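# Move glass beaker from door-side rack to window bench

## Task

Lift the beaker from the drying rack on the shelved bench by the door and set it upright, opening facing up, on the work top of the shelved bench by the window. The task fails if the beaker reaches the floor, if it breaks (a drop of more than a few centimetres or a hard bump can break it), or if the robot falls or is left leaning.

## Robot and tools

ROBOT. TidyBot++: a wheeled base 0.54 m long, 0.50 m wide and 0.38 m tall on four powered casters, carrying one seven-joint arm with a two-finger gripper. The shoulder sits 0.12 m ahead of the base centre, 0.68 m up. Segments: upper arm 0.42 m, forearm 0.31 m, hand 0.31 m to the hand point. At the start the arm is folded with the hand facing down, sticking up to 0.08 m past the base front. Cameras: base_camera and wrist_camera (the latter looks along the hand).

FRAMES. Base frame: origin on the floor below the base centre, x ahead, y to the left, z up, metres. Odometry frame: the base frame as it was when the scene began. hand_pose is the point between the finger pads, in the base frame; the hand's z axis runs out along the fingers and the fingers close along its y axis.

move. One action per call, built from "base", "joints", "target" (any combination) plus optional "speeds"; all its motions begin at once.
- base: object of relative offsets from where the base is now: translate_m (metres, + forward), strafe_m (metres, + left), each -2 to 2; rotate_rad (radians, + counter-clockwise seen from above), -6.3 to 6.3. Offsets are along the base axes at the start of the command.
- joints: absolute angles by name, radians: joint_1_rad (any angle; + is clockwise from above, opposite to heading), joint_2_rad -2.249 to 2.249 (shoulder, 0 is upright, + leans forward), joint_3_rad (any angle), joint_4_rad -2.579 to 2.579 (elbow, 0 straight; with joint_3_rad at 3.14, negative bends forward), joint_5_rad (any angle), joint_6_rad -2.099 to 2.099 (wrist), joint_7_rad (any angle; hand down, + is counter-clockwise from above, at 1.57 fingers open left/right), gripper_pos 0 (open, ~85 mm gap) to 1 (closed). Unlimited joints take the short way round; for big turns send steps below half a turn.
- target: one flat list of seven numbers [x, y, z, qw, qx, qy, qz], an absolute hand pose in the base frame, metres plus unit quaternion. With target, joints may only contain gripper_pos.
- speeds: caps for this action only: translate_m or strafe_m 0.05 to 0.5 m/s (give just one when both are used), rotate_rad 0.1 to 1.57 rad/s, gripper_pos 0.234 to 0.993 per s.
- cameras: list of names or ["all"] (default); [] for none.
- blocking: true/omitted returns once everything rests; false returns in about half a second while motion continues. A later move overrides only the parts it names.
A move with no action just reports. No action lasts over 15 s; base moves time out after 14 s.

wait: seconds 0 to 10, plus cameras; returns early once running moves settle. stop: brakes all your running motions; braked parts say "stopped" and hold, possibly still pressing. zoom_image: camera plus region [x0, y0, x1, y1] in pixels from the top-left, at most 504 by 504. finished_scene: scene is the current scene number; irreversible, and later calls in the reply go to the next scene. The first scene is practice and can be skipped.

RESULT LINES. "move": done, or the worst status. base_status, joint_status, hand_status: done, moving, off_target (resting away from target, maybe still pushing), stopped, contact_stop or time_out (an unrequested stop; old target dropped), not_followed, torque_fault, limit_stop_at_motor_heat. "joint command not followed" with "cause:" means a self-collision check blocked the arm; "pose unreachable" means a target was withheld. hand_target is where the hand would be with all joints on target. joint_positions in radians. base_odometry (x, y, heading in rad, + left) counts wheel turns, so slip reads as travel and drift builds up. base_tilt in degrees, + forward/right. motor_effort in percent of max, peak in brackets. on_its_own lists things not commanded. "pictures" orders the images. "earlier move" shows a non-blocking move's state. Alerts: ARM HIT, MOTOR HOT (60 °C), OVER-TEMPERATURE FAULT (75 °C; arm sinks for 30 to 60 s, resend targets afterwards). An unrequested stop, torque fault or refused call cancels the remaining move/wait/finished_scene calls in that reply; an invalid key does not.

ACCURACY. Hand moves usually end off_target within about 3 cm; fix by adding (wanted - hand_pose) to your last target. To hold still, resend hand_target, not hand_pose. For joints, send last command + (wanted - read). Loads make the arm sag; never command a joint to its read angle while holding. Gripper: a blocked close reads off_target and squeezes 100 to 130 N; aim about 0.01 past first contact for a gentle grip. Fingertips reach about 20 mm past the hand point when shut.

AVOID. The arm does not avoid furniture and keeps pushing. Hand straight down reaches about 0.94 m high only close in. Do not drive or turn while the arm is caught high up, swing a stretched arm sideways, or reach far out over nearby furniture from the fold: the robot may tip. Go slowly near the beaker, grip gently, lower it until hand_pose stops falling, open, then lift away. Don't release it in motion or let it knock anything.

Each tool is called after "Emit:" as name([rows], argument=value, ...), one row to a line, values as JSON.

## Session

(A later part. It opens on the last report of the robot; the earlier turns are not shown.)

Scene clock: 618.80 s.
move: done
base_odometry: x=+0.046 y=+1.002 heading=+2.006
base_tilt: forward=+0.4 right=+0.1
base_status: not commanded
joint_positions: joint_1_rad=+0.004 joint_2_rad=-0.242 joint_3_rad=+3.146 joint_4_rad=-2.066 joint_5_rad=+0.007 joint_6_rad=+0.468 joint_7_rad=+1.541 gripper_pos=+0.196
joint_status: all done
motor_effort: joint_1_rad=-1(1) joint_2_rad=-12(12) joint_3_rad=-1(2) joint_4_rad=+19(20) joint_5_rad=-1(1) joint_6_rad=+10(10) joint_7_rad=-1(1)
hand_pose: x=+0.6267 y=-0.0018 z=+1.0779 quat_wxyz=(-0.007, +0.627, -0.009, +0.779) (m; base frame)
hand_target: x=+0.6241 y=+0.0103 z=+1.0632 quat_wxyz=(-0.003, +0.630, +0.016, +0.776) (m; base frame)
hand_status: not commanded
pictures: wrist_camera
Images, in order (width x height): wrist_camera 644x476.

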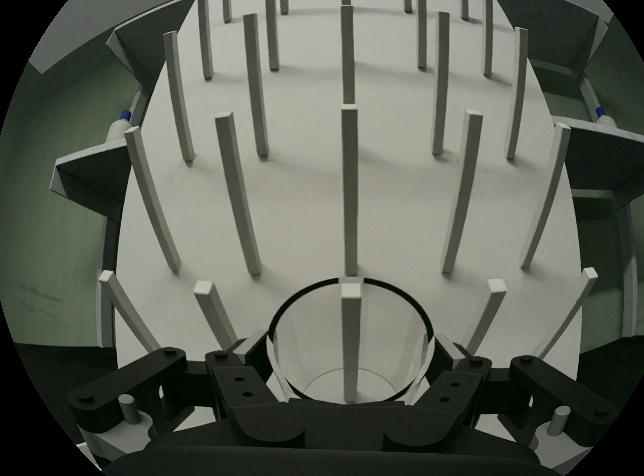

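Emit:
move(joints={"gripper_pos": 0.207}, speeds={"gripper_pos": 0.234}, cameras=[])

Emit:
move(joints={"gripper_pos": 0.218}, speeds={"gripper_pos": 0.234}, cameras=["wrist_camera"])

Emit:
zoom_image(camera="wrist_camera", region=[240, 270, 460, 430])

Scene clock: 623.03 s.
move: done
base_odometry: x=+0.046 y=+1.002 heading=+2.006
base_tilt: forward=+0.4 right=+0.2
base_status: not commanded
joint_positions: joint_1_rad=+0.004 joint_2_rad=-0.242 joint_3_rad=+3.146 joint_4_rad=-2.066 joint_5_rad=+0.007 joint_6_rad=+0.468 joint_7_rad=+1.541 gripper_pos=+0.205
joint_status: all done
motor_effort: joint_1_rad=-1(1) joint_2_rad=-12(12) joint_3_rad=-1(1) joint_4_rad=+20(20) joint_5_rad=+0(1) joint_6_rad=+9(10) joint_7_rad=-1(1)
hand_pose: x=+0.6266 y=-0.0018 z=+1.0779 quat_wxyz=(-0.007, +0.627, -0.009, +0.779) (m; base frame)
hand_target: x=+0.6241 y=+0.0103 z=+1.0632 quat_wxyz=(-0.003, +0.630, +0.016, +0.776) (m; base frame)
hand_status: not commanded
pictures: none
No camera images: "cameras" was empty.

Scene clock: 623.37 s.
move: done
base_odometry: x=+0.046 y=+1.002 heading=+2.006
base_tilt: forward=+0.4 right=+0.2
base_status: not commanded
joint_positions: joint_1_rad=+0.004 joint_2_rad=-0.242 joint_3_rad=+3.146 joint_4_rad=-2.066 joint_5_rad=+0.007 joint_6_rad=+0.468 joint_7_rad=+1.541 gripper_pos=+0.210
joint_status: all done
motor_effort: joint_1_rad=+0(1) joint_2_rad=-11(12) joint_3_rad=+0(2) joint_4_rad=+20(20) joint_5_rad=+0(1) joint_6_rad=+8(10) joint_7_rad=-1(1)
hand_pose: x=+0.6266 y=-0.0018 z=+1.0778 quat_wxyz=(-0.007, +0.627, -0.009, +0.779) (m; base frame)
hand_target: x=+0.6241 y=+0.0103 z=+1.0632 quat_wxyz=(-0.003, +0.630, +0.016, +0.776) (m; base frame)
hand_status: not commanded
pictures: wrist_camera
Images, in order (width x height): wrist_camera 644x476.

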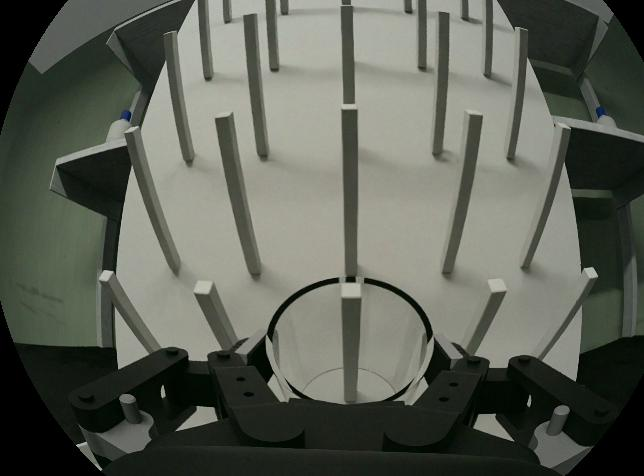

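Scaled by 2.291.

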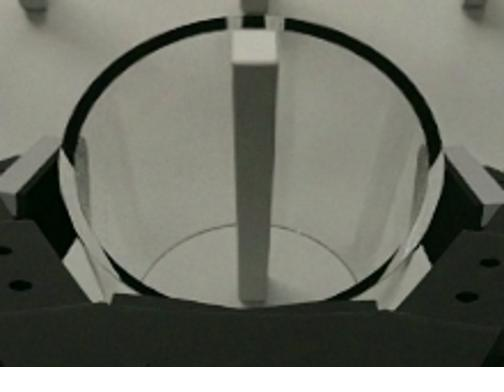

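Emit:
move(joints={"gripper_pos": 0.224}, speeds={"gripper_pos": 0.234}, cameras=[])

Emit:
move(joints={"joint_2_rad": -0.255, "joint_4_rad": -2.0, "joint_6_rad": 0.405}, cameras=["wrist_camera"])

Emit:
zoom_image(camera="wrist_camera", region=[240, 250, 460, 430])

Scene clock: 638.47 s.
move: done
base_odometry: x=+0.046 y=+1.002 heading=+2.006
base_tilt: forward=+0.4 right=+0.2
base_status: not commanded
joint_positions: joint_1_rad=+0.004 joint_2_rad=-0.242 joint_3_rad=+3.146 joint_4_rad=-2.066 joint_5_rad=+0.007 joint_6_rad=+0.468 joint_7_rad=+1.541 gripper_pos=+0.218
joint_status: all done
motor_effort: joint_1_rad=-1(1) joint_2_rad=-9(10) joint_3_rad=-1(1) joint_4_rad=+19(20) joint_5_rad=-1(1) joint_6_rad=+9(9) joint_7_rad=-1(1)
hand_pose: x=+0.6266 y=-0.0018 z=+1.0778 quat_wxyz=(-0.007, +0.627, -0.009, +0.779) (m; base frame)
hand_target: x=+0.6241 y=+0.0103 z=+1.0632 quat_wxyz=(-0.003, +0.630, +0.016, +0.776) (m; base frame)
hand_status: not commanded
pictures: none
No camera images: "cameras" was empty.

Scene clock: 639.40 s.
move: done
base_odometry: x=+0.046 y=+1.002 heading=+2.006
base_tilt: forward=+0.4 right=+0.1
base_status: not commanded
joint_positions: joint_1_rad=+0.004 joint_2_rad=-0.242 joint_3_rad=+3.146 joint_4_rad=-2.031 joint_5_rad=+0.007 joint_6_rad=+0.434 joint_7_rad=+1.541 gripper_pos=+0.220
joint_status: all done
motor_effort: joint_1_rad=-1(1) joint_2_rad=-13(13) joint_3_rad=-1(2) joint_4_rad=+21(21) joint_5_rad=+1(2) joint_6_rad=+10(11) joint_7_rad=-1(1)
hand_pose: x=+0.6292 y=-0.0019 z=+1.0890 quat_wxyz=(-0.007, +0.627, -0.009, +0.779) (m; base frame)
hand_target: x=+0.6255 y=+0.0087 z=+1.1055 quat_wxyz=(+0.000, +0.621, +0.015, +0.784) (m; base frame)
hand_status: not commanded
pictures: wrist_camera
Images, in order (width x height): wrist_camera 644x476.

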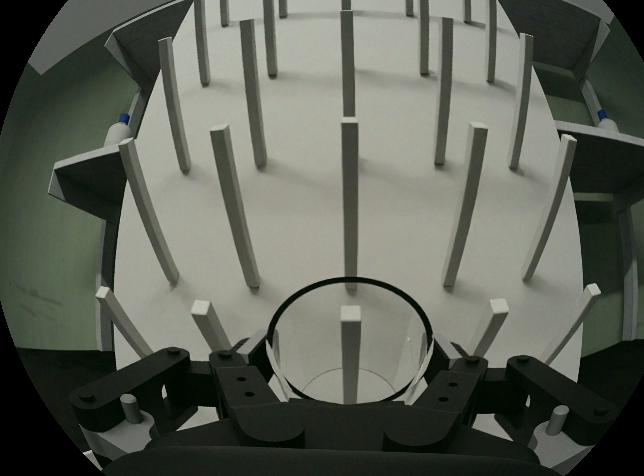

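Scaled by 2.291.

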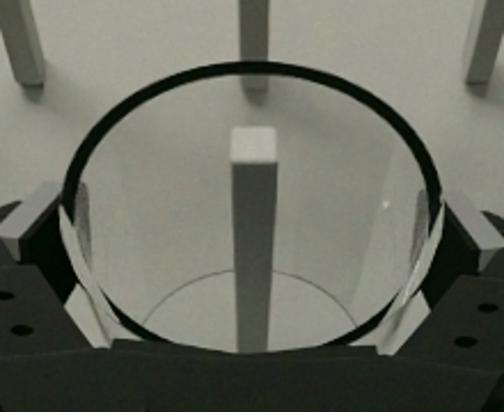

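Emit:
move(joints={"joint_2_rad": -0.272, "joint_4_rad": -1.974, "joint_6_rad": 0.369}, cameras=[])

Emit:
move(base={"translate_m": -0.02}, speeds={"translate_m": 0.05}, cameras=["wrist_camera"])

Emit:
zoom_image(camera="wrist_camera", region=[240, 250, 460, 430])

Scene clock: 651.53 s.
move: done
base_odometry: x=+0.046 y=+1.002 heading=+2.006
base_tilt: forward=+0.4 right=+0.1
base_status: not commanded
joint_positions: joint_1_rad=+0.004 joint_2_rad=-0.242 joint_3_rad=+3.146 joint_4_rad=-2.008 joint_5_rad=+0.007 joint_6_rad=+0.407 joint_7_rad=+1.541 gripper_pos=+0.220
joint_status: all done
motor_effort: joint_1_rad=+0(2) joint_2_rad=-13(14) joint_3_rad=-1(1) joint_4_rad=+20(21) joint_5_rad=-1(1) joint_6_rad=+10(11) joint_7_rad=-1(1)
hand_pose: x=+0.6308 y=-0.0020 z=+1.0950 quat_wxyz=(-0.007, +0.628, -0.009, +0.778) (m; base frame)
hand_target: x=+0.6201 y=+0.0081 z=+1.1191 quat_wxyz=(+0.001, +0.618, +0.015, +0.786) (m; base frame)
hand_status: not commanded
pictures: none
No camera images: "cameras" was empty.

Scene clock: 652.43 s.
move: done
base_odometry: x=+0.054 y=+0.984 heading=+2.006
base_tilt: forward=+0.4 right=+0.1
base_status: done
joint_positions: joint_1_rad=+0.004 joint_2_rad=-0.244 joint_3_rad=+3.146 joint_4_rad=-2.008 joint_5_rad=+0.007 joint_6_rad=+0.407 joint_7_rad=+1.541 gripper_pos=+0.220
joint_status: not commanded
motor_effort: joint_1_rad=-1(2) joint_2_rad=-13(17) joint_3_rad=-1(2) joint_4_rad=+20(21) joint_5_rad=-1(1) joint_6_rad=+10(11) joint_7_rad=-1(1)
hand_pose: x=+0.6302 y=-0.0020 z=+1.0958 quat_wxyz=(-0.007, +0.627, -0.009, +0.779) (m; base frame)
hand_target: x=+0.6201 y=+0.0081 z=+1.1191 quat_wxyz=(+0.001, +0.618, +0.015, +0.786) (m; base frame)
hand_status: not commanded
pictures: wrist_camera
Images, in order (width x height): wrist_camera 644x476.

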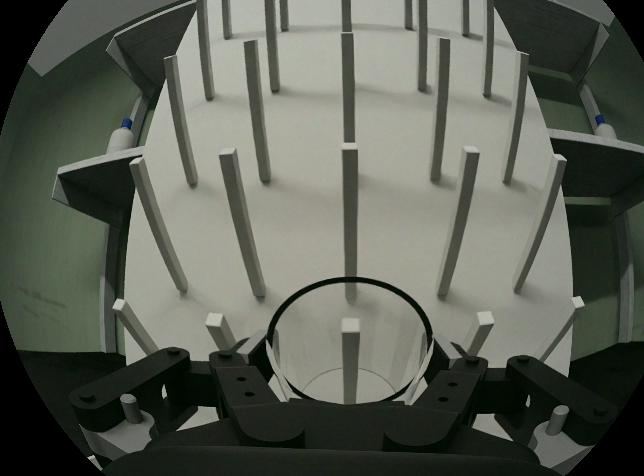

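Scaled by 2.291.

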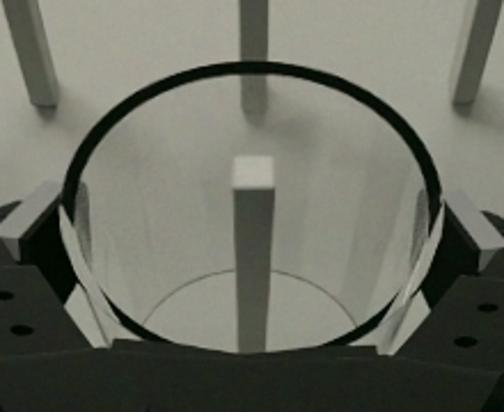

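Emit:
move(cameras=["wrist_camera"])

Scene clock: 692.67 s.
base_odometry: x=+0.054 y=+0.984 heading=+2.006
base_tilt: forward=+0.4 right=+0.1
base_status: done
joint_positions: joint_1_rad=+0.004 joint_2_rad=-0.244 joint_3_rad=+3.146 joint_4_rad=-2.008 joint_5_rad=+0.007 joint_6_rad=+0.407 joint_7_rad=+1.541 gripper_pos=+0.220
joint_status: not commanded
motor_effort: joint_1_rad=+0(2) joint_2_rad=-13(17) joint_3_rad=-1(2) joint_4_rad=+20(21) joint_5_rad=+0(1) joint_6_rad=+10(11) joint_7_rad=+0(1)
hand_pose: x=+0.6302 y=-0.0020 z=+1.0958 quat_wxyz=(-0.007, +0.627, -0.009, +0.779) (m; base frame)
hand_target: x=+0.6201 y=+0.0081 z=+1.1191 quat_wxyz=(+0.001, +0.618, +0.015, +0.786) (m; base frame)
hand_status: not commanded
pictures: wrist_camera
Images, in order (width x height): wrist_camera 644x476.

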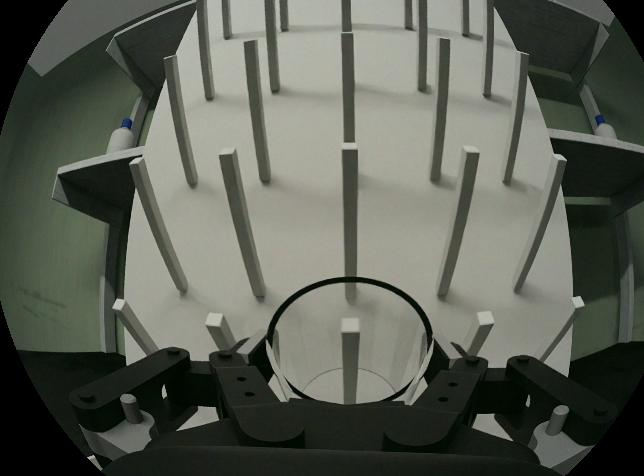

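Emit:
zoom_image(camera="wrist_camera", region=[240, 250, 460, 430])

Scaled by 2.291.

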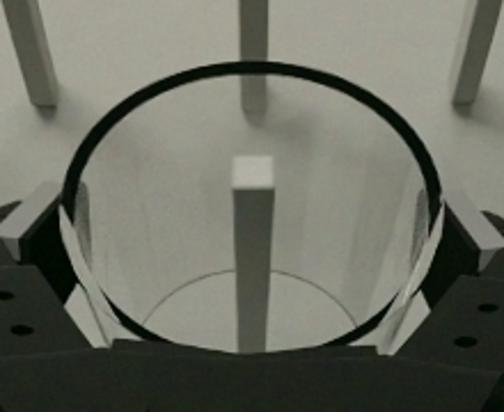

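Emit:
move(joints={"joint_2_rad": -0.285, "joint_4_rad": -1.929, "joint_6_rad": 0.318}, cameras=["wrist_camera"])

Emit:
zoom_image(camera="wrist_camera", region=[240, 250, 460, 430])

Scene clock: 723.57 s.
move: done
base_odometry: x=+0.054 y=+0.984 heading=+2.006
base_tilt: forward=+0.4 right=+0.2
base_status: not commanded
joint_positions: joint_1_rad=+0.004 joint_2_rad=-0.246 joint_3_rad=+3.146 joint_4_rad=-1.963 joint_5_rad=+0.007 joint_6_rad=+0.362 joint_7_rad=+1.541 gripper_pos=+0.220
joint_status: all done
motor_effort: joint_1_rad=-1(1) joint_2_rad=-13(14) joint_3_rad=+0(2) joint_4_rad=+21(22) joint_5_rad=+1(1) joint_6_rad=+10(11) joint_7_rad=-1(1)
hand_pose: x=+0.6315 y=-0.0021 z=+1.1110 quat_wxyz=(-0.007, +0.627, -0.009, +0.779) (m; base frame)
hand_target: x=+0.6162 y=+0.0072 z=+1.1378 quat_wxyz=(+0.003, +0.616, +0.014, +0.788) (m; base frame)
hand_status: not commanded
pictures: wrist_camera
Images, in order (width x height): wrist_camera 644x476.

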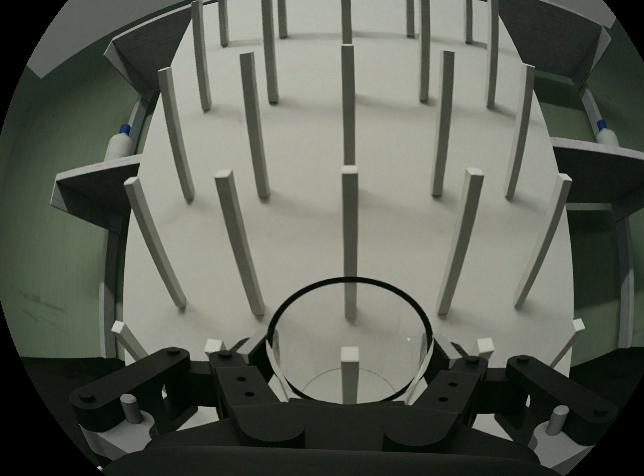

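Scaled by 2.291.

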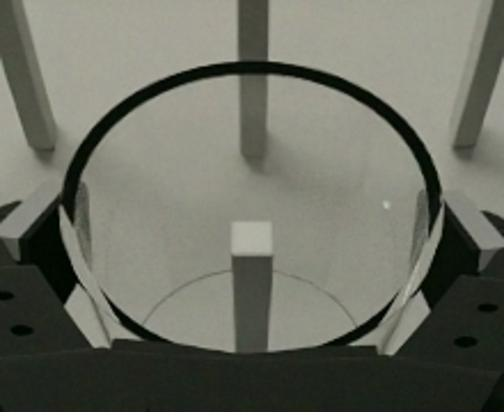

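Emit:
move(joints={"joint_2_rad": -0.291, "joint_4_rad": -1.868, "joint_6_rad": 0.251}, base={"translate_m": -0.025}, speeds={"translate_m": 0.1}, cameras=["wrist_camera"])

Emit:
zoom_image(camera="wrist_camera", region=[240, 250, 460, 430])

Scene clock: 748.03 s.
move: done
base_odometry: x=+0.065 y=+0.962 heading=+2.006
base_tilt: forward=+0.4 right=+0.1
base_status: done
joint_positions: joint_1_rad=+0.004 joint_2_rad=-0.268 joint_3_rad=+3.146 joint_4_rad=-1.902 joint_5_rad=+0.007 joint_6_rad=+0.296 joint_7_rad=+1.541 gripper_pos=+0.220
joint_status: all done
motor_effort: joint_1_rad=-1(1) joint_2_rad=-12(17) joint_3_rad=-1(1) joint_4_rad=+21(22) joint_5_rad=+0(1) joint_6_rad=+10(11) joint_7_rad=-1(1)
hand_pose: x=+0.6242 y=-0.0022 z=+1.1399 quat_wxyz=(-0.007, +0.620, -0.009, +0.785) (m; base frame)
hand_target: x=+0.6147 y=+0.0060 z=+1.1582 quat_wxyz=(+0.004, +0.616, +0.013, +0.788) (m; base frame)
hand_status: not commanded
pictures: wrist_camera
Images, in order (width x height): wrist_camera 644x476.

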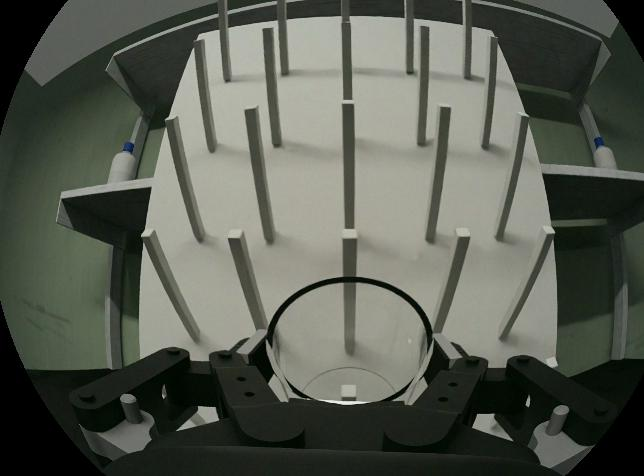

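Scaled by 2.291.

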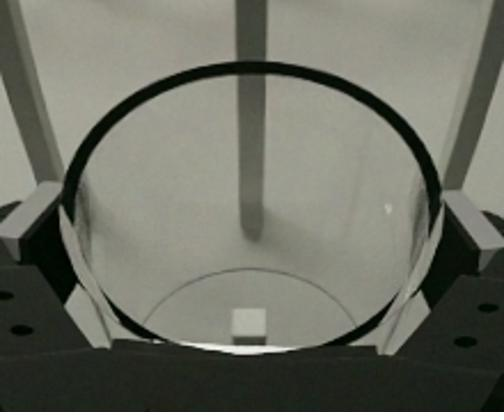

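Emit:
move(joints={"joint_2_rad": -0.292, "joint_4_rad": -1.772, "joint_6_rad": 0.154}, base={"translate_m": -0.04}, speeds={"translate_m": 0.15}, cameras=["wrist_camera"])

Emit:
zoom_image(camera="wrist_camera", region=[240, 250, 460, 430])

Scene clock: 757.70 s.
move: done
base_odometry: x=+0.082 y=+0.925 heading=+2.006
base_tilt: forward=+0.4 right=+0.1
base_status: done
joint_positions: joint_1_rad=+0.004 joint_2_rad=-0.281 joint_3_rad=+3.146 joint_4_rad=-1.803 joint_5_rad=+0.007 joint_6_rad=+0.203 joint_7_rad=+1.541 gripper_pos=+0.220
joint_status: all done
motor_effort: joint_1_rad=+0(2) joint_2_rad=-12(16) joint_3_rad=-1(2) joint_4_rad=+21(22) joint_5_rad=-1(1) joint_6_rad=+10(12) joint_7_rad=-1(1)
hand_pose: x=+0.6178 y=-0.0024 z=+1.1788 quat_wxyz=(-0.007, +0.613, -0.009, +0.790) (m; base frame)
hand_target: x=+0.6130 y=+0.0042 z=+1.1886 quat_wxyz=(+0.006, +0.615, +0.011, +0.788) (m; base frame)
hand_status: not commanded
pictures: wrist_camera
Images, in order (width x height): wrist_camera 644x476.

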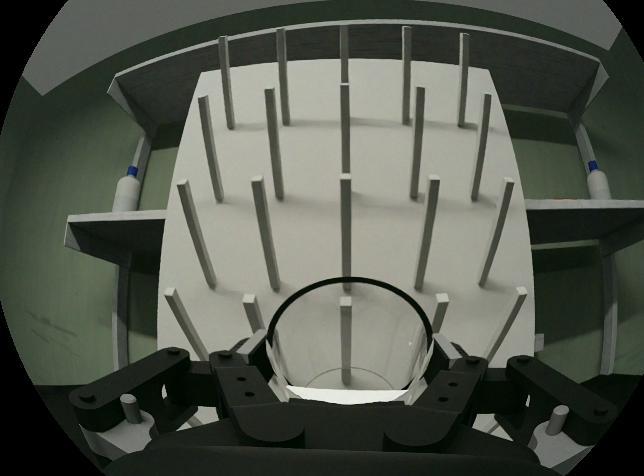

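Scaled by 2.291.

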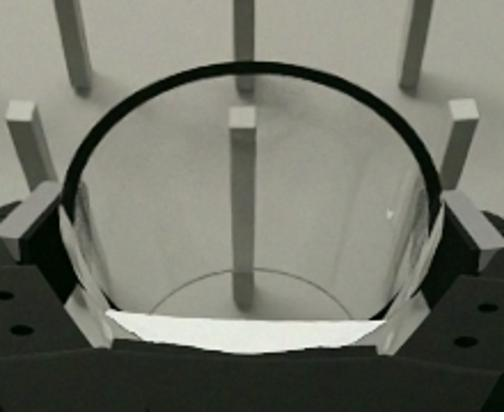

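Emit:
move(base={"translate_m": -0.4}, cameras=["wrist_camera", "base_camera"])

Scene clock: 810.67 s.
move: done
base_odometry: x=+0.250 y=+0.562 heading=+2.005
base_tilt: forward=+0.4 right=+0.1
base_status: done
joint_positions: joint_1_rad=+0.004 joint_2_rad=-0.286 joint_3_rad=+3.146 joint_4_rad=-1.803 joint_5_rad=+0.007 joint_6_rad=+0.200 joint_7_rad=+1.541 gripper_pos=+0.220
joint_status: not commanded
motor_effort: joint_1_rad=+0(1) joint_2_rad=-12(16) joint_3_rad=-1(2) joint_4_rad=+21(22) joint_5_rad=+0(1) joint_6_rad=+10(11) joint_7_rad=-1(2)
hand_pose: x=+0.6154 y=-0.0024 z=+1.1805 quat_wxyz=(-0.007, +0.612, -0.009, +0.791) (m; base frame)
hand_target: x=+0.6130 y=+0.0042 z=+1.1886 quat_wxyz=(+0.006, +0.615, +0.011, +0.788) (m; base frame)
hand_status: not commanded
pictures: base_camera, wrist_camera
Images, in order (width x height): base_camera 644x364, wrist_camera 644x476.

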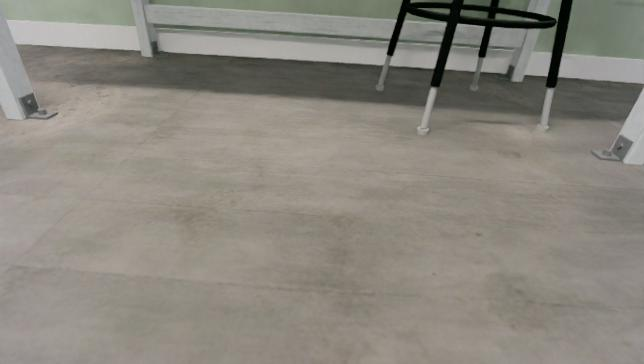

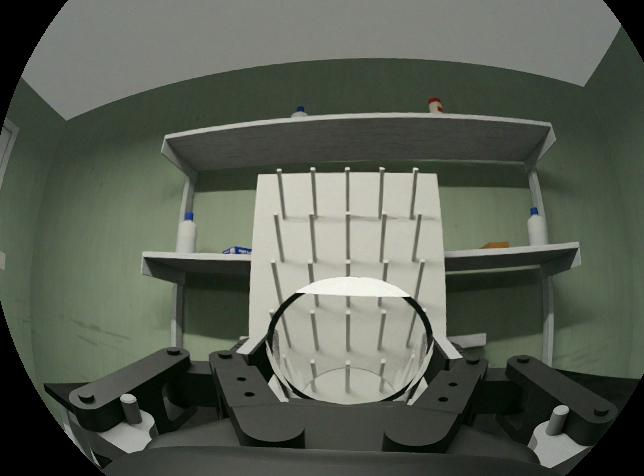

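Emit:
move(base={"translate_m": -0.6}, joints={"joint_2_rad": -0.06, "joint_4_rad": -0.875, "joint_6_rad": -1.458}, cameras=["wrist_camera", "base_camera"])

Scene clock: 817.13 s.
move: done
base_odometry: x=+0.503 y=+0.018 heading=+2.005
base_tilt: forward=+0.4 right=+0.2
base_status: done
joint_positions: joint_1_rad=+0.004 joint_2_rad=-0.074 joint_3_rad=+3.146 joint_4_rad=-0.909 joint_5_rad=+0.007 joint_6_rad=-1.407 joint_7_rad=+1.541 gripper_pos=+0.220
joint_status: all done
motor_effort: joint_1_rad=-1(2) joint_2_rad=-14(17) joint_3_rad=-1(2) joint_4_rad=+17(22) joint_5_rad=+0(2) joint_6_rad=+8(12) joint_7_rad=-1(2)
hand_pose: x=+0.5646 y=-0.0044 z=+1.1188 quat_wxyz=(-0.001, +0.900, -0.018, +0.435) (m; base frame)
hand_target: x=+0.5598 y=-0.0172 z=+1.1168 quat_wxyz=(+0.021, +0.906, -0.026, +0.421) (m; base frame)
hand_status: not commanded
pictures: base_camera, wrist_camera
Images, in order (width x height): base_camera 644x364, wrist_camera 644x476.

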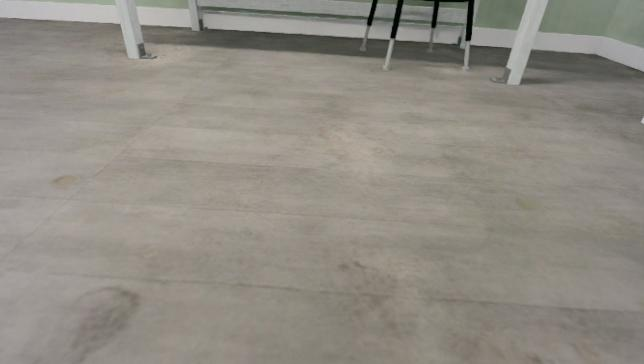

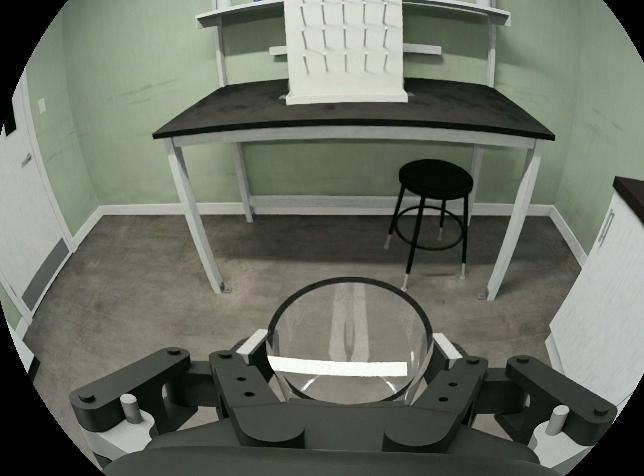

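Emit:
move(base={"rotate_rad": 3.1416}, speeds={"rotate_rad": 1.2}, cameras=["wrist_camera", "base_camera"])

Scene clock: 827.50 s.
move: done
base_odometry: x=+0.503 y=+0.018 heading=-1.137
base_tilt: forward=+0.4 right=+0.1
base_status: done
joint_positions: joint_1_rad=+0.002 joint_2_rad=-0.067 joint_3_rad=+3.146 joint_4_rad=-0.909 joint_5_rad=+0.008 joint_6_rad=-1.410 joint_7_rad=+1.541 gripper_pos=+0.220
joint_status: not commanded
motor_effort: joint_1_rad=+0(3) joint_2_rad=-15(17) joint_3_rad=-1(4) joint_4_rad=+16(17) joint_5_rad=+0(2) joint_6_rad=+9(9) joint_7_rad=+0(1)
hand_pose: x=+0.5671 y=-0.0038 z=+1.1149 quat_wxyz=(-0.002, +0.903, -0.017, +0.430) (m; base frame)
hand_target: x=+0.5598 y=-0.0172 z=+1.1168 quat_wxyz=(+0.021, +0.906, -0.026, +0.421) (m; base frame)
hand_status: not commanded
pictures: base_camera, wrist_camera
Images, in order (width x height): base_camera 644x364, wrist_camera 644x476.

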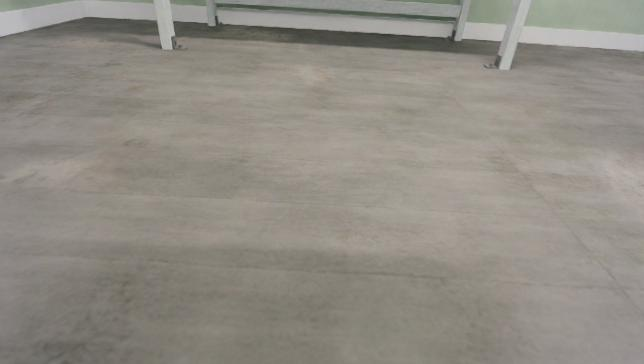

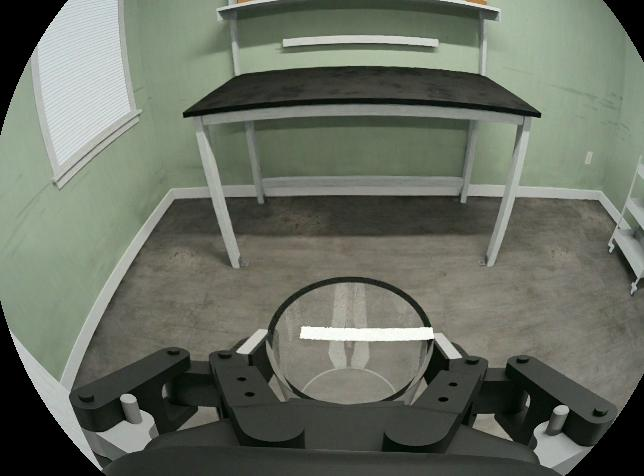

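Emit:
move(base={"translate_m": 0.95, "strafe_m": -0.03}, cameras=["wrist_camera", "base_camera"])

Emit:
zoom_image(camera="wrist_camera", region=[240, 200, 460, 380])

Scene clock: 839.00 s.
move: done
base_odometry: x=+0.875 y=-0.857 heading=-1.136
base_tilt: forward=+0.4 right=+0.1
base_status: done
joint_positions: joint_1_rad=+0.002 joint_2_rad=-0.058 joint_3_rad=+3.146 joint_4_rad=-0.906 joint_5_rad=+0.008 joint_6_rad=-1.413 joint_7_rad=+1.541 gripper_pos=+0.220
joint_status: not commanded
motor_effort: joint_1_rad=-2(2) joint_2_rad=-15(18) joint_3_rad=+0(2) joint_4_rad=+16(17) joint_5_rad=+0(1) joint_6_rad=+8(9) joint_7_rad=-1(1)
hand_pose: x=+0.5704 y=-0.0038 z=+1.1114 quat_wxyz=(-0.001, +0.905, -0.017, +0.426) (m; base frame)
hand_target: x=+0.5598 y=-0.0172 z=+1.1168 quat_wxyz=(+0.021, +0.906, -0.026, +0.421) (m; base frame)
hand_status: not commanded
pictures: base_camera, wrist_camera
Images, in order (width x height): base_camera 644x364, wrist_camera 644x476.

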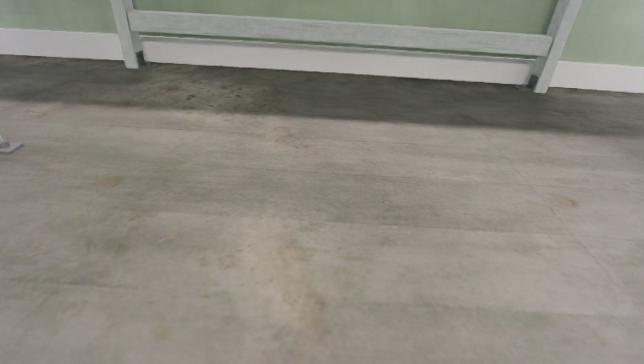

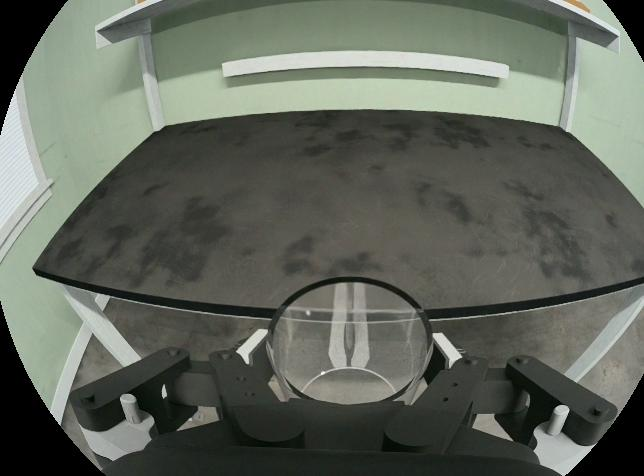

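Scaled by 2.291.

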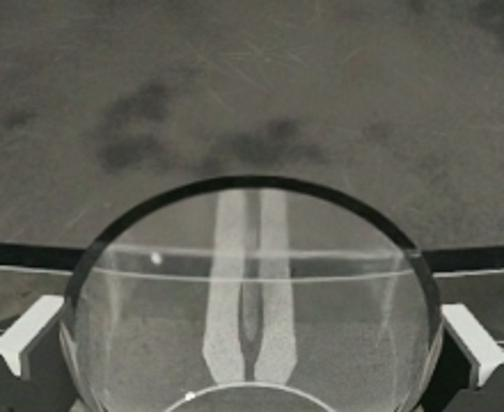

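Emit:
move(joints={"joint_2_rad": -0.235, "joint_4_rad": -1.463, "joint_6_rad": -0.979}, cameras=["wrist_camera"])

Emit:
zoom_image(camera="wrist_camera", region=[200, 200, 500, 430])

Scene clock: 886.40 s.
move: done
base_odometry: x=+0.875 y=-0.857 heading=-1.136
base_tilt: forward=+0.4 right=+0.2
base_status: not commanded
joint_positions: joint_1_rad=+0.002 joint_2_rad=-0.191 joint_3_rad=+3.146 joint_4_rad=-1.425 joint_5_rad=+0.008 joint_6_rad=-1.026 joint_7_rad=+1.541 gripper_pos=+0.220
joint_status: all done
motor_effort: joint_1_rad=-1(2) joint_2_rad=-13(16) joint_3_rad=-1(2) joint_4_rad=+19(20) joint_5_rad=-1(2) joint_6_rad=+8(10) joint_7_rad=-1(2)
hand_pose: x=+0.5759 y=-0.0036 z=+1.0009 quat_wxyz=(-0.002, +0.904, -0.016, +0.427) (m; base frame)
hand_target: x=+0.5673 y=-0.0141 z=+1.0121 quat_wxyz=(+0.022, +0.892, -0.012, +0.451) (m; base frame)
hand_status: not commanded
pictures: wrist_camera
Images, in order (width x height): wrist_camera 644x476.

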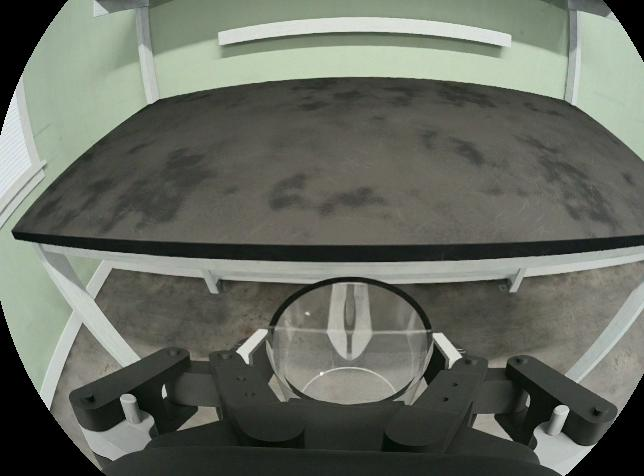

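Scaled by 1.680.

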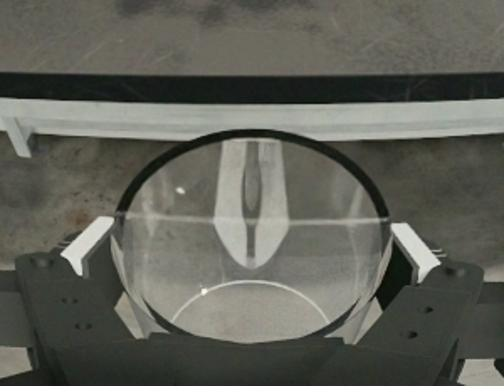

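Emit:
move(joints={"joint_2_rad": -0.15, "joint_4_rad": -1.30, "joint_6_rad": -1.131}, cameras=[])

Emit:
move(base={"translate_m": 0.257}, speeds={"translate_m": 0.25}, cameras=["wrist_camera"])

Emit:
zoom_image(camera="wrist_camera", region=[200, 200, 500, 430])

Scene clock: 918.67 s.
move: done
base_odometry: x=+0.875 y=-0.857 heading=-1.136
base_tilt: forward=+0.4 right=+0.1
base_status: not commanded
joint_positions: joint_1_rad=+0.002 joint_2_rad=-0.167 joint_3_rad=+3.146 joint_4_rad=-1.332 joint_5_rad=+0.008 joint_6_rad=-1.084 joint_7_rad=+1.541 gripper_pos=+0.220
joint_status: all done
motor_effort: joint_1_rad=+1(1) joint_2_rad=-14(14) joint_3_rad=-1(1) joint_4_rad=+19(20) joint_5_rad=-1(1) joint_6_rad=+8(10) joint_7_rad=-1(1)
hand_pose: x=+0.5801 y=-0.0037 z=+1.0254 quat_wxyz=(-0.002, +0.902, -0.016, +0.431) (m; base frame)
hand_target: x=+0.5789 y=-0.0155 z=+1.0237 quat_wxyz=(+0.023, +0.908, -0.016, +0.417) (m; base frame)
hand_status: not commanded
pictures: none
No camera images: "cameras" was empty.

Scene clock: 920.53 s.
move: done
base_odometry: x=+0.983 y=-1.090 heading=-1.136
base_tilt: forward=+0.3 right=+0.1
base_status: done
joint_positions: joint_1_rad=+0.002 joint_2_rad=-0.151 joint_3_rad=+3.146 joint_4_rad=-1.332 joint_5_rad=+0.008 joint_6_rad=-1.086 joint_7_rad=+1.541 gripper_pos=+0.220
joint_status: not commanded
motor_effort: joint_1_rad=-1(2) joint_2_rad=-14(17) joint_3_rad=-1(2) joint_4_rad=+19(19) joint_5_rad=+1(2) joint_6_rad=+8(9) joint_7_rad=-1(1)
hand_pose: x=+0.5851 y=-0.0037 z=+1.0176 quat_wxyz=(-0.001, +0.906, -0.016, +0.423) (m; base frame)
hand_target: x=+0.5789 y=-0.0155 z=+1.0237 quat_wxyz=(+0.023, +0.908, -0.016, +0.417) (m; base frame)
hand_status: not commanded
pictures: wrist_camera
Images, in order (width x height): wrist_camera 644x476.

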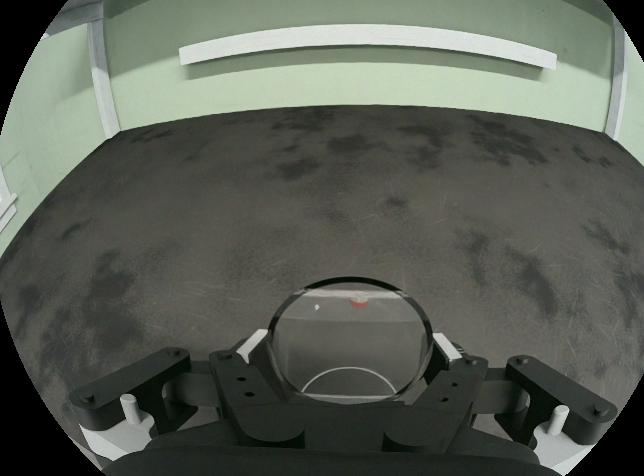

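Scaled by 1.680.

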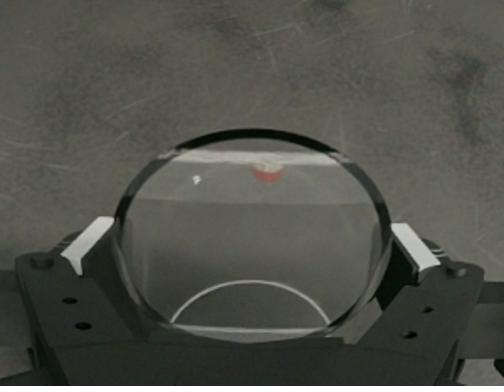

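Emit:
zoom_image(camera="wrist_camera", region=[260, 270, 440, 410])

Scaled by 2.800.

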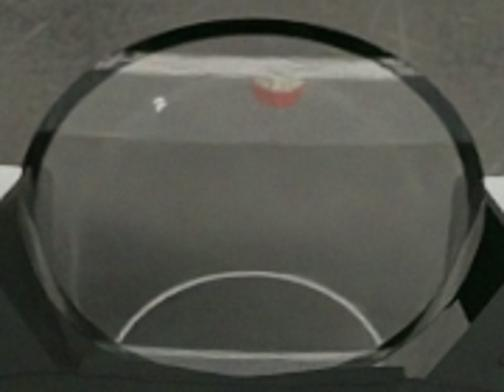

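Emit:
zoom_image(camera="wrist_camera", region=[380, 340, 460, 410])

Scaled by 6.300.

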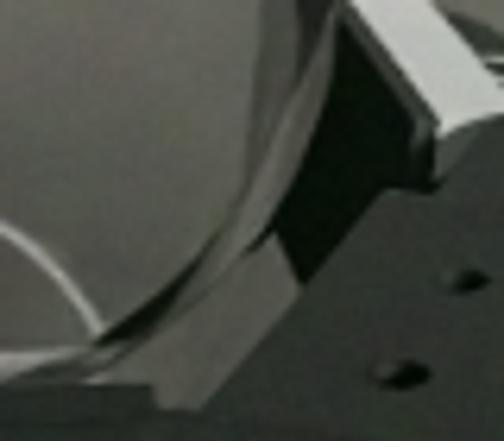

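Emit:
move(joints={"joint_2_rad": -0.195, "joint_4_rad": -1.418, "joint_6_rad": -1.001}, cameras=["wrist_camera"])

Emit:
zoom_image(camera="wrist_camera", region=[260, 270, 440, 410])

Scene clock: 981.47 s.
move: done
base_odometry: x=+0.983 y=-1.090 heading=-1.136
base_tilt: forward=+0.4 right=+0.1
base_status: not commanded
joint_positions: joint_1_rad=+0.002 joint_2_rad=-0.156 joint_3_rad=+3.146 joint_4_rad=-1.387 joint_5_rad=+0.008 joint_6_rad=-1.038 joint_7_rad=+1.541 gripper_pos=+0.220
joint_status: all done
motor_effort: joint_1_rad=-1(1) joint_2_rad=-15(16) joint_3_rad=+0(2) joint_4_rad=+19(20) joint_5_rad=+0(1) joint_6_rad=+9(9) joint_7_rad=+0(2)
hand_pose: x=+0.5883 y=-0.0037 z=+1.0023 quat_wxyz=(-0.002, +0.906, -0.016, +0.423) (m; base frame)
hand_target: x=+0.5801 y=-0.0144 z=+1.0130 quat_wxyz=(+0.022, +0.896, -0.013, +0.443) (m; base frame)
hand_status: not commanded
pictures: wrist_camera
Images, in order (width x height): wrist_camera 644x476.

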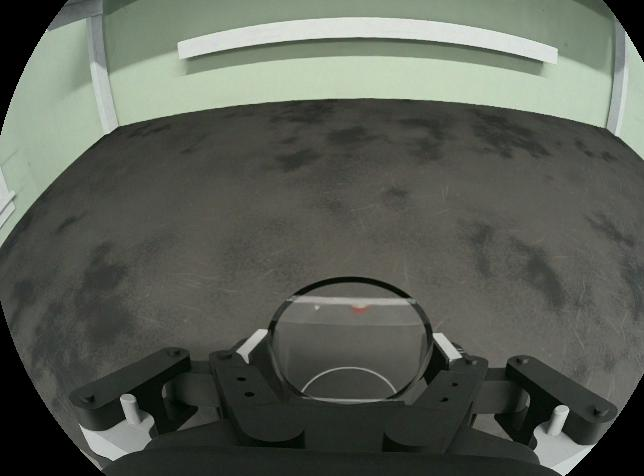

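Scaled by 2.800.

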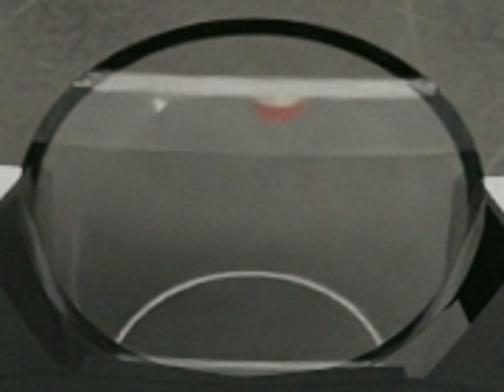

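Emit:
move(joints={"joint_2_rad": -0.205, "joint_4_rad": -1.458, "joint_6_rad": -0.969}, cameras=["wrist_camera"])

Emit:
zoom_image(camera="wrist_camera", region=[260, 270, 440, 410])

Scene clock: 994.40 s.
move: done
base_odometry: x=+0.983 y=-1.090 heading=-1.136
base_tilt: forward=+0.4 right=+0.2
base_status: not commanded
joint_positions: joint_1_rad=+0.002 joint_2_rad=-0.167 joint_3_rad=+3.146 joint_4_rad=-1.419 joint_5_rad=+0.008 joint_6_rad=-1.005 joint_7_rad=+1.541 gripper_pos=+0.220
joint_status: all done
motor_effort: joint_1_rad=+0(2) joint_2_rad=-14(15) joint_3_rad=+0(2) joint_4_rad=+19(19) joint_5_rad=-1(2) joint_6_rad=+8(9) joint_7_rad=-1(1)
hand_pose: x=+0.5885 y=-0.0036 z=+0.9975 quat_wxyz=(-0.002, +0.904, -0.016, +0.428) (m; base frame)
hand_target: x=+0.5794 y=-0.0140 z=+1.0037 quat_wxyz=(+0.022, +0.896, -0.012, +0.444) (m; base frame)
hand_status: not commanded
pictures: wrist_camera
Images, in order (width x height): wrist_camera 644x476.

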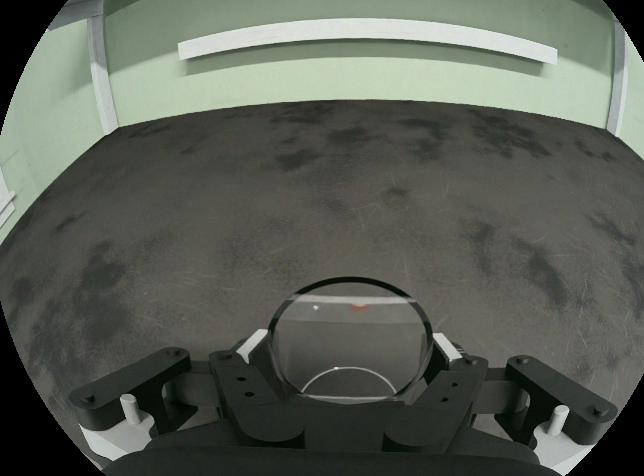

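Scaled by 2.800.

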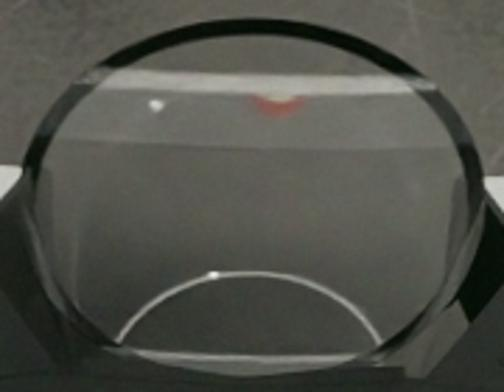

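Emit:
move(joints={"joint_2_rad": -0.212, "joint_4_rad": -1.49, "joint_6_rad": -0.95}, cameras=["wrist_camera"])

Emit:
zoom_image(camera="wrist_camera", region=[260, 270, 440, 410])

Scene clock: 1001.87 s.
move: done
base_odometry: x=+0.983 y=-1.090 heading=-1.136
base_tilt: forward=+0.4 right=+0.1
base_status: not commanded
joint_positions: joint_1_rad=+0.002 joint_2_rad=-0.180 joint_3_rad=+3.146 joint_4_rad=-1.444 joint_5_rad=+0.008 joint_6_rad=-0.979 joint_7_rad=+1.541 gripper_pos=+0.220
joint_status: all done
motor_effort: joint_1_rad=-1(1) joint_2_rad=-12(14) joint_3_rad=+0(1) joint_4_rad=+18(19) joint_5_rad=+0(1) joint_6_rad=+7(8) joint_7_rad=-1(1)
hand_pose: x=+0.5868 y=-0.0036 z=+0.9968 quat_wxyz=(-0.002, +0.901, -0.016, +0.434) (m; base frame)
hand_target: x=+0.5778 y=-0.0138 z=+0.9941 quat_wxyz=(+0.022, +0.897, -0.011, +0.441) (m; base frame)
hand_status: not commanded
pictures: wrist_camera
Images, in order (width x height): wrist_camera 644x476.

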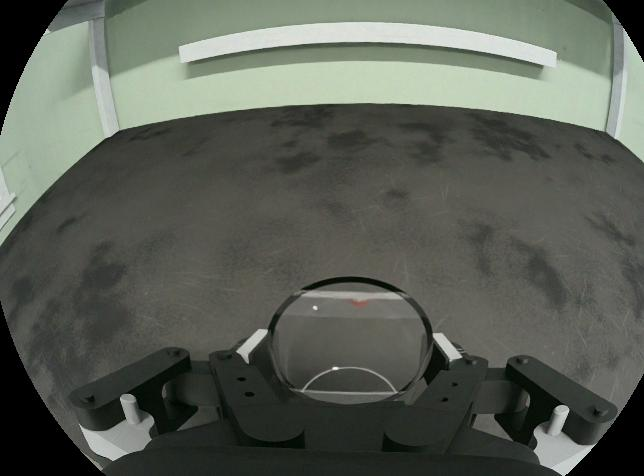

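Scaled by 2.800.

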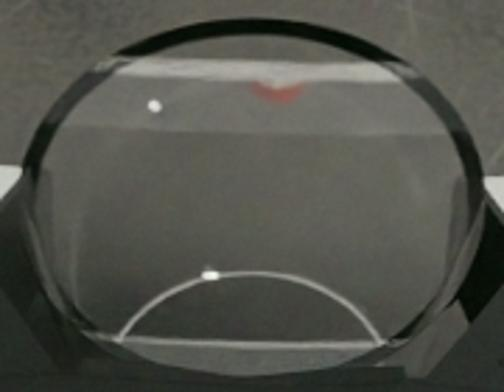

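Emit:
move(joints={"gripper_pos": 0.195}, speeds={"gripper_pos": 0.234}, cameras=["wrist_camera"])

Emit:
zoom_image(camera="wrist_camera", region=[260, 270, 440, 410])

Scene clock: 1023.00 s.
move: done
base_odometry: x=+0.983 y=-1.090 heading=-1.136
base_tilt: forward=+0.4 right=+0.1
base_status: not commanded
joint_positions: joint_1_rad=+0.002 joint_2_rad=-0.180 joint_3_rad=+3.146 joint_4_rad=-1.448 joint_5_rad=+0.008 joint_6_rad=-0.979 joint_7_rad=+1.541 gripper_pos=+0.196
joint_status: all done
motor_effort: joint_1_rad=-1(1) joint_2_rad=-13(13) joint_3_rad=-1(1) joint_4_rad=+18(19) joint_5_rad=-1(1) joint_6_rad=+8(8) joint_7_rad=-1(1)
hand_pose: x=+0.5865 y=-0.0036 z=+0.9951 quat_wxyz=(-0.002, +0.901, -0.016, +0.433) (m; base frame)
hand_target: x=+0.5778 y=-0.0138 z=+0.9941 quat_wxyz=(+0.022, +0.897, -0.011, +0.441) (m; base frame)
hand_status: not commanded
pictures: wrist_camera
Images, in order (width x height): wrist_camera 644x476.

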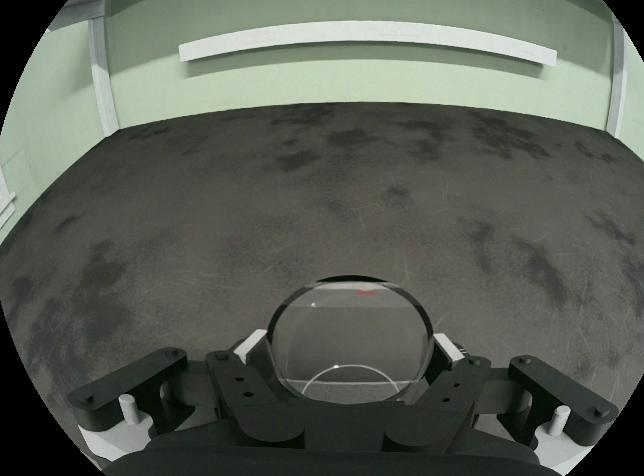

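Scaled by 2.800.

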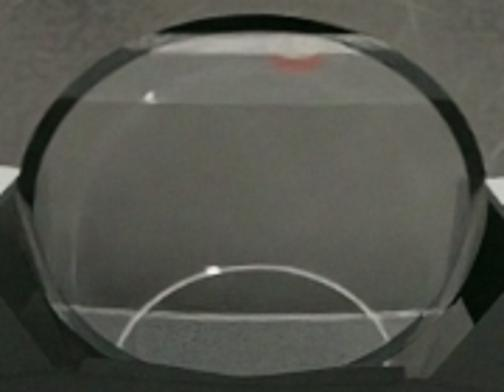

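Emit:
move(joints={"gripper_pos": 0.0}, speeds={"gripper_pos": 0.5}, cameras=[])

Emit:
move(base={"translate_m": -0.13}, speeds={"translate_m": 0.15}, cameras=["wrist_camera"])

Scene clock: 1031.17 s.
move: done
base_odometry: x=+0.983 y=-1.090 heading=-1.136
base_tilt: forward=+0.4 right=+0.1
base_status: not commanded
joint_positions: joint_1_rad=+0.002 joint_2_rad=-0.180 joint_3_rad=+3.146 joint_4_rad=-1.448 joint_5_rad=+0.008 joint_6_rad=-0.979 joint_7_rad=+1.541 gripper_pos=+0.000
joint_status: all done
motor_effort: joint_1_rad=+0(1) joint_2_rad=-13(13) joint_3_rad=-1(1) joint_4_rad=+18(19) joint_5_rad=+0(1) joint_6_rad=+7(8) joint_7_rad=-1(2)
hand_pose: x=+0.5865 y=-0.0036 z=+0.9951 quat_wxyz=(-0.002, +0.901, -0.016, +0.433) (m; base frame)
hand_target: x=+0.5778 y=-0.0138 z=+0.9941 quat_wxyz=(+0.022, +0.897, -0.011, +0.441) (m; base frame)
hand_status: not commanded
pictures: none
No camera images: "cameras" was empty.

Scene clock: 1032.70 s.
move: done
base_odometry: x=+0.928 y=-0.972 heading=-1.136
base_tilt: forward=+0.4 right=+0.1
base_status: done
joint_positions: joint_1_rad=+0.002 joint_2_rad=-0.193 joint_3_rad=+3.146 joint_4_rad=-1.448 joint_5_rad=+0.008 joint_6_rad=-0.979 joint_7_rad=+1.541 gripper_pos=+0.000
joint_status: not commanded
motor_effort: joint_1_rad=+0(2) joint_2_rad=-13(17) joint_3_rad=-1(2) joint_4_rad=+18(19) joint_5_rad=+0(1) joint_6_rad=+8(8) joint_7_rad=-1(2)
hand_pose: x=+0.5824 y=-0.0036 z=+1.0007 quat_wxyz=(-0.002, +0.899, -0.016, +0.438) (m; base frame)
hand_target: x=+0.5778 y=-0.0138 z=+0.9941 quat_wxyz=(+0.022, +0.897, -0.011, +0.441) (m; base frame)
hand_status: not commanded
pictures: wrist_camera
Images, in order (width x height): wrist_camera 644x476.

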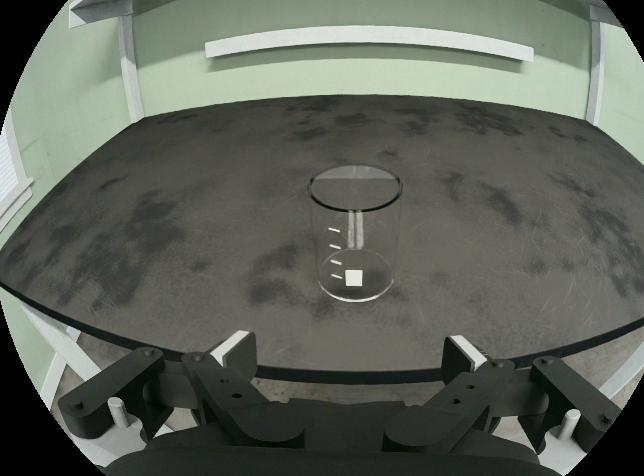

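Emit:
move(base={"translate_m": -0.03, "strafe_m": -0.004}, speeds={"translate_m": 0.1}, joints={"joint_6_rad": 0.398}, cameras=[])

Emit:
move(joints={"joint_2_rad": -0.327, "joint_4_rad": -2.25}, cameras=["wrist_camera"])

Scene clock: 1091.17 s.
move: done
base_odometry: x=+0.912 y=-0.947 heading=-1.136
base_tilt: forward=+0.4 right=+0.1
base_status: done
joint_positions: joint_1_rad=+0.002 joint_2_rad=-0.202 joint_3_rad=+3.146 joint_4_rad=-1.456 joint_5_rad=+0.008 joint_6_rad=+0.360 joint_7_rad=+1.541 gripper_pos=+0.000
joint_status: all done
motor_effort: joint_1_rad=-2(2) joint_2_rad=-12(17) joint_3_rad=-1(2) joint_4_rad=+18(20) joint_5_rad=+0(1) joint_6_rad=+7(10) joint_7_rad=-1(1)
hand_pose: x=+0.5760 y=-0.0010 z=+1.3869 quat_wxyz=(-0.008, +0.432, -0.005, +0.902) (m; base frame)
hand_target: x=+0.5715 y=+0.0086 z=+1.3820 quat_wxyz=(+0.004, +0.426, +0.015, +0.905) (m; base frame)
hand_status: not commanded
pictures: none
No camera images: "cameras" was empty.

Scene clock: 1093.20 s.
move: done
base_odometry: x=+0.912 y=-0.947 heading=-1.136
base_tilt: forward=+0.4 right=+0.1
base_status: not commanded
joint_positions: joint_1_rad=+0.002 joint_2_rad=-0.292 joint_3_rad=+3.146 joint_4_rad=-2.207 joint_5_rad=+0.008 joint_6_rad=+0.363 joint_7_rad=+1.541 gripper_pos=+0.000
joint_status: all done
motor_effort: joint_1_rad=+0(1) joint_2_rad=-10(14) joint_3_rad=+0(1) joint_4_rad=+19(21) joint_5_rad=+0(1) joint_6_rad=+10(10) joint_7_rad=-1(1)
hand_pose: x=+0.6050 y=-0.0010 z=+0.9847 quat_wxyz=(-0.007, +0.700, -0.009, +0.714) (m; base frame)
hand_target: x=+0.5898 y=+0.0086 z=+0.9859 quat_wxyz=(-0.001, +0.691, +0.015, +0.723) (m; base frame)
hand_status: not commanded
pictures: wrist_camera
Images, in order (width x height): wrist_camera 644x476.

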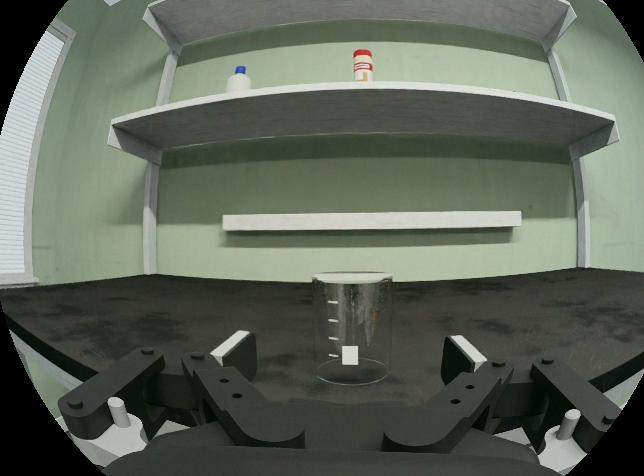

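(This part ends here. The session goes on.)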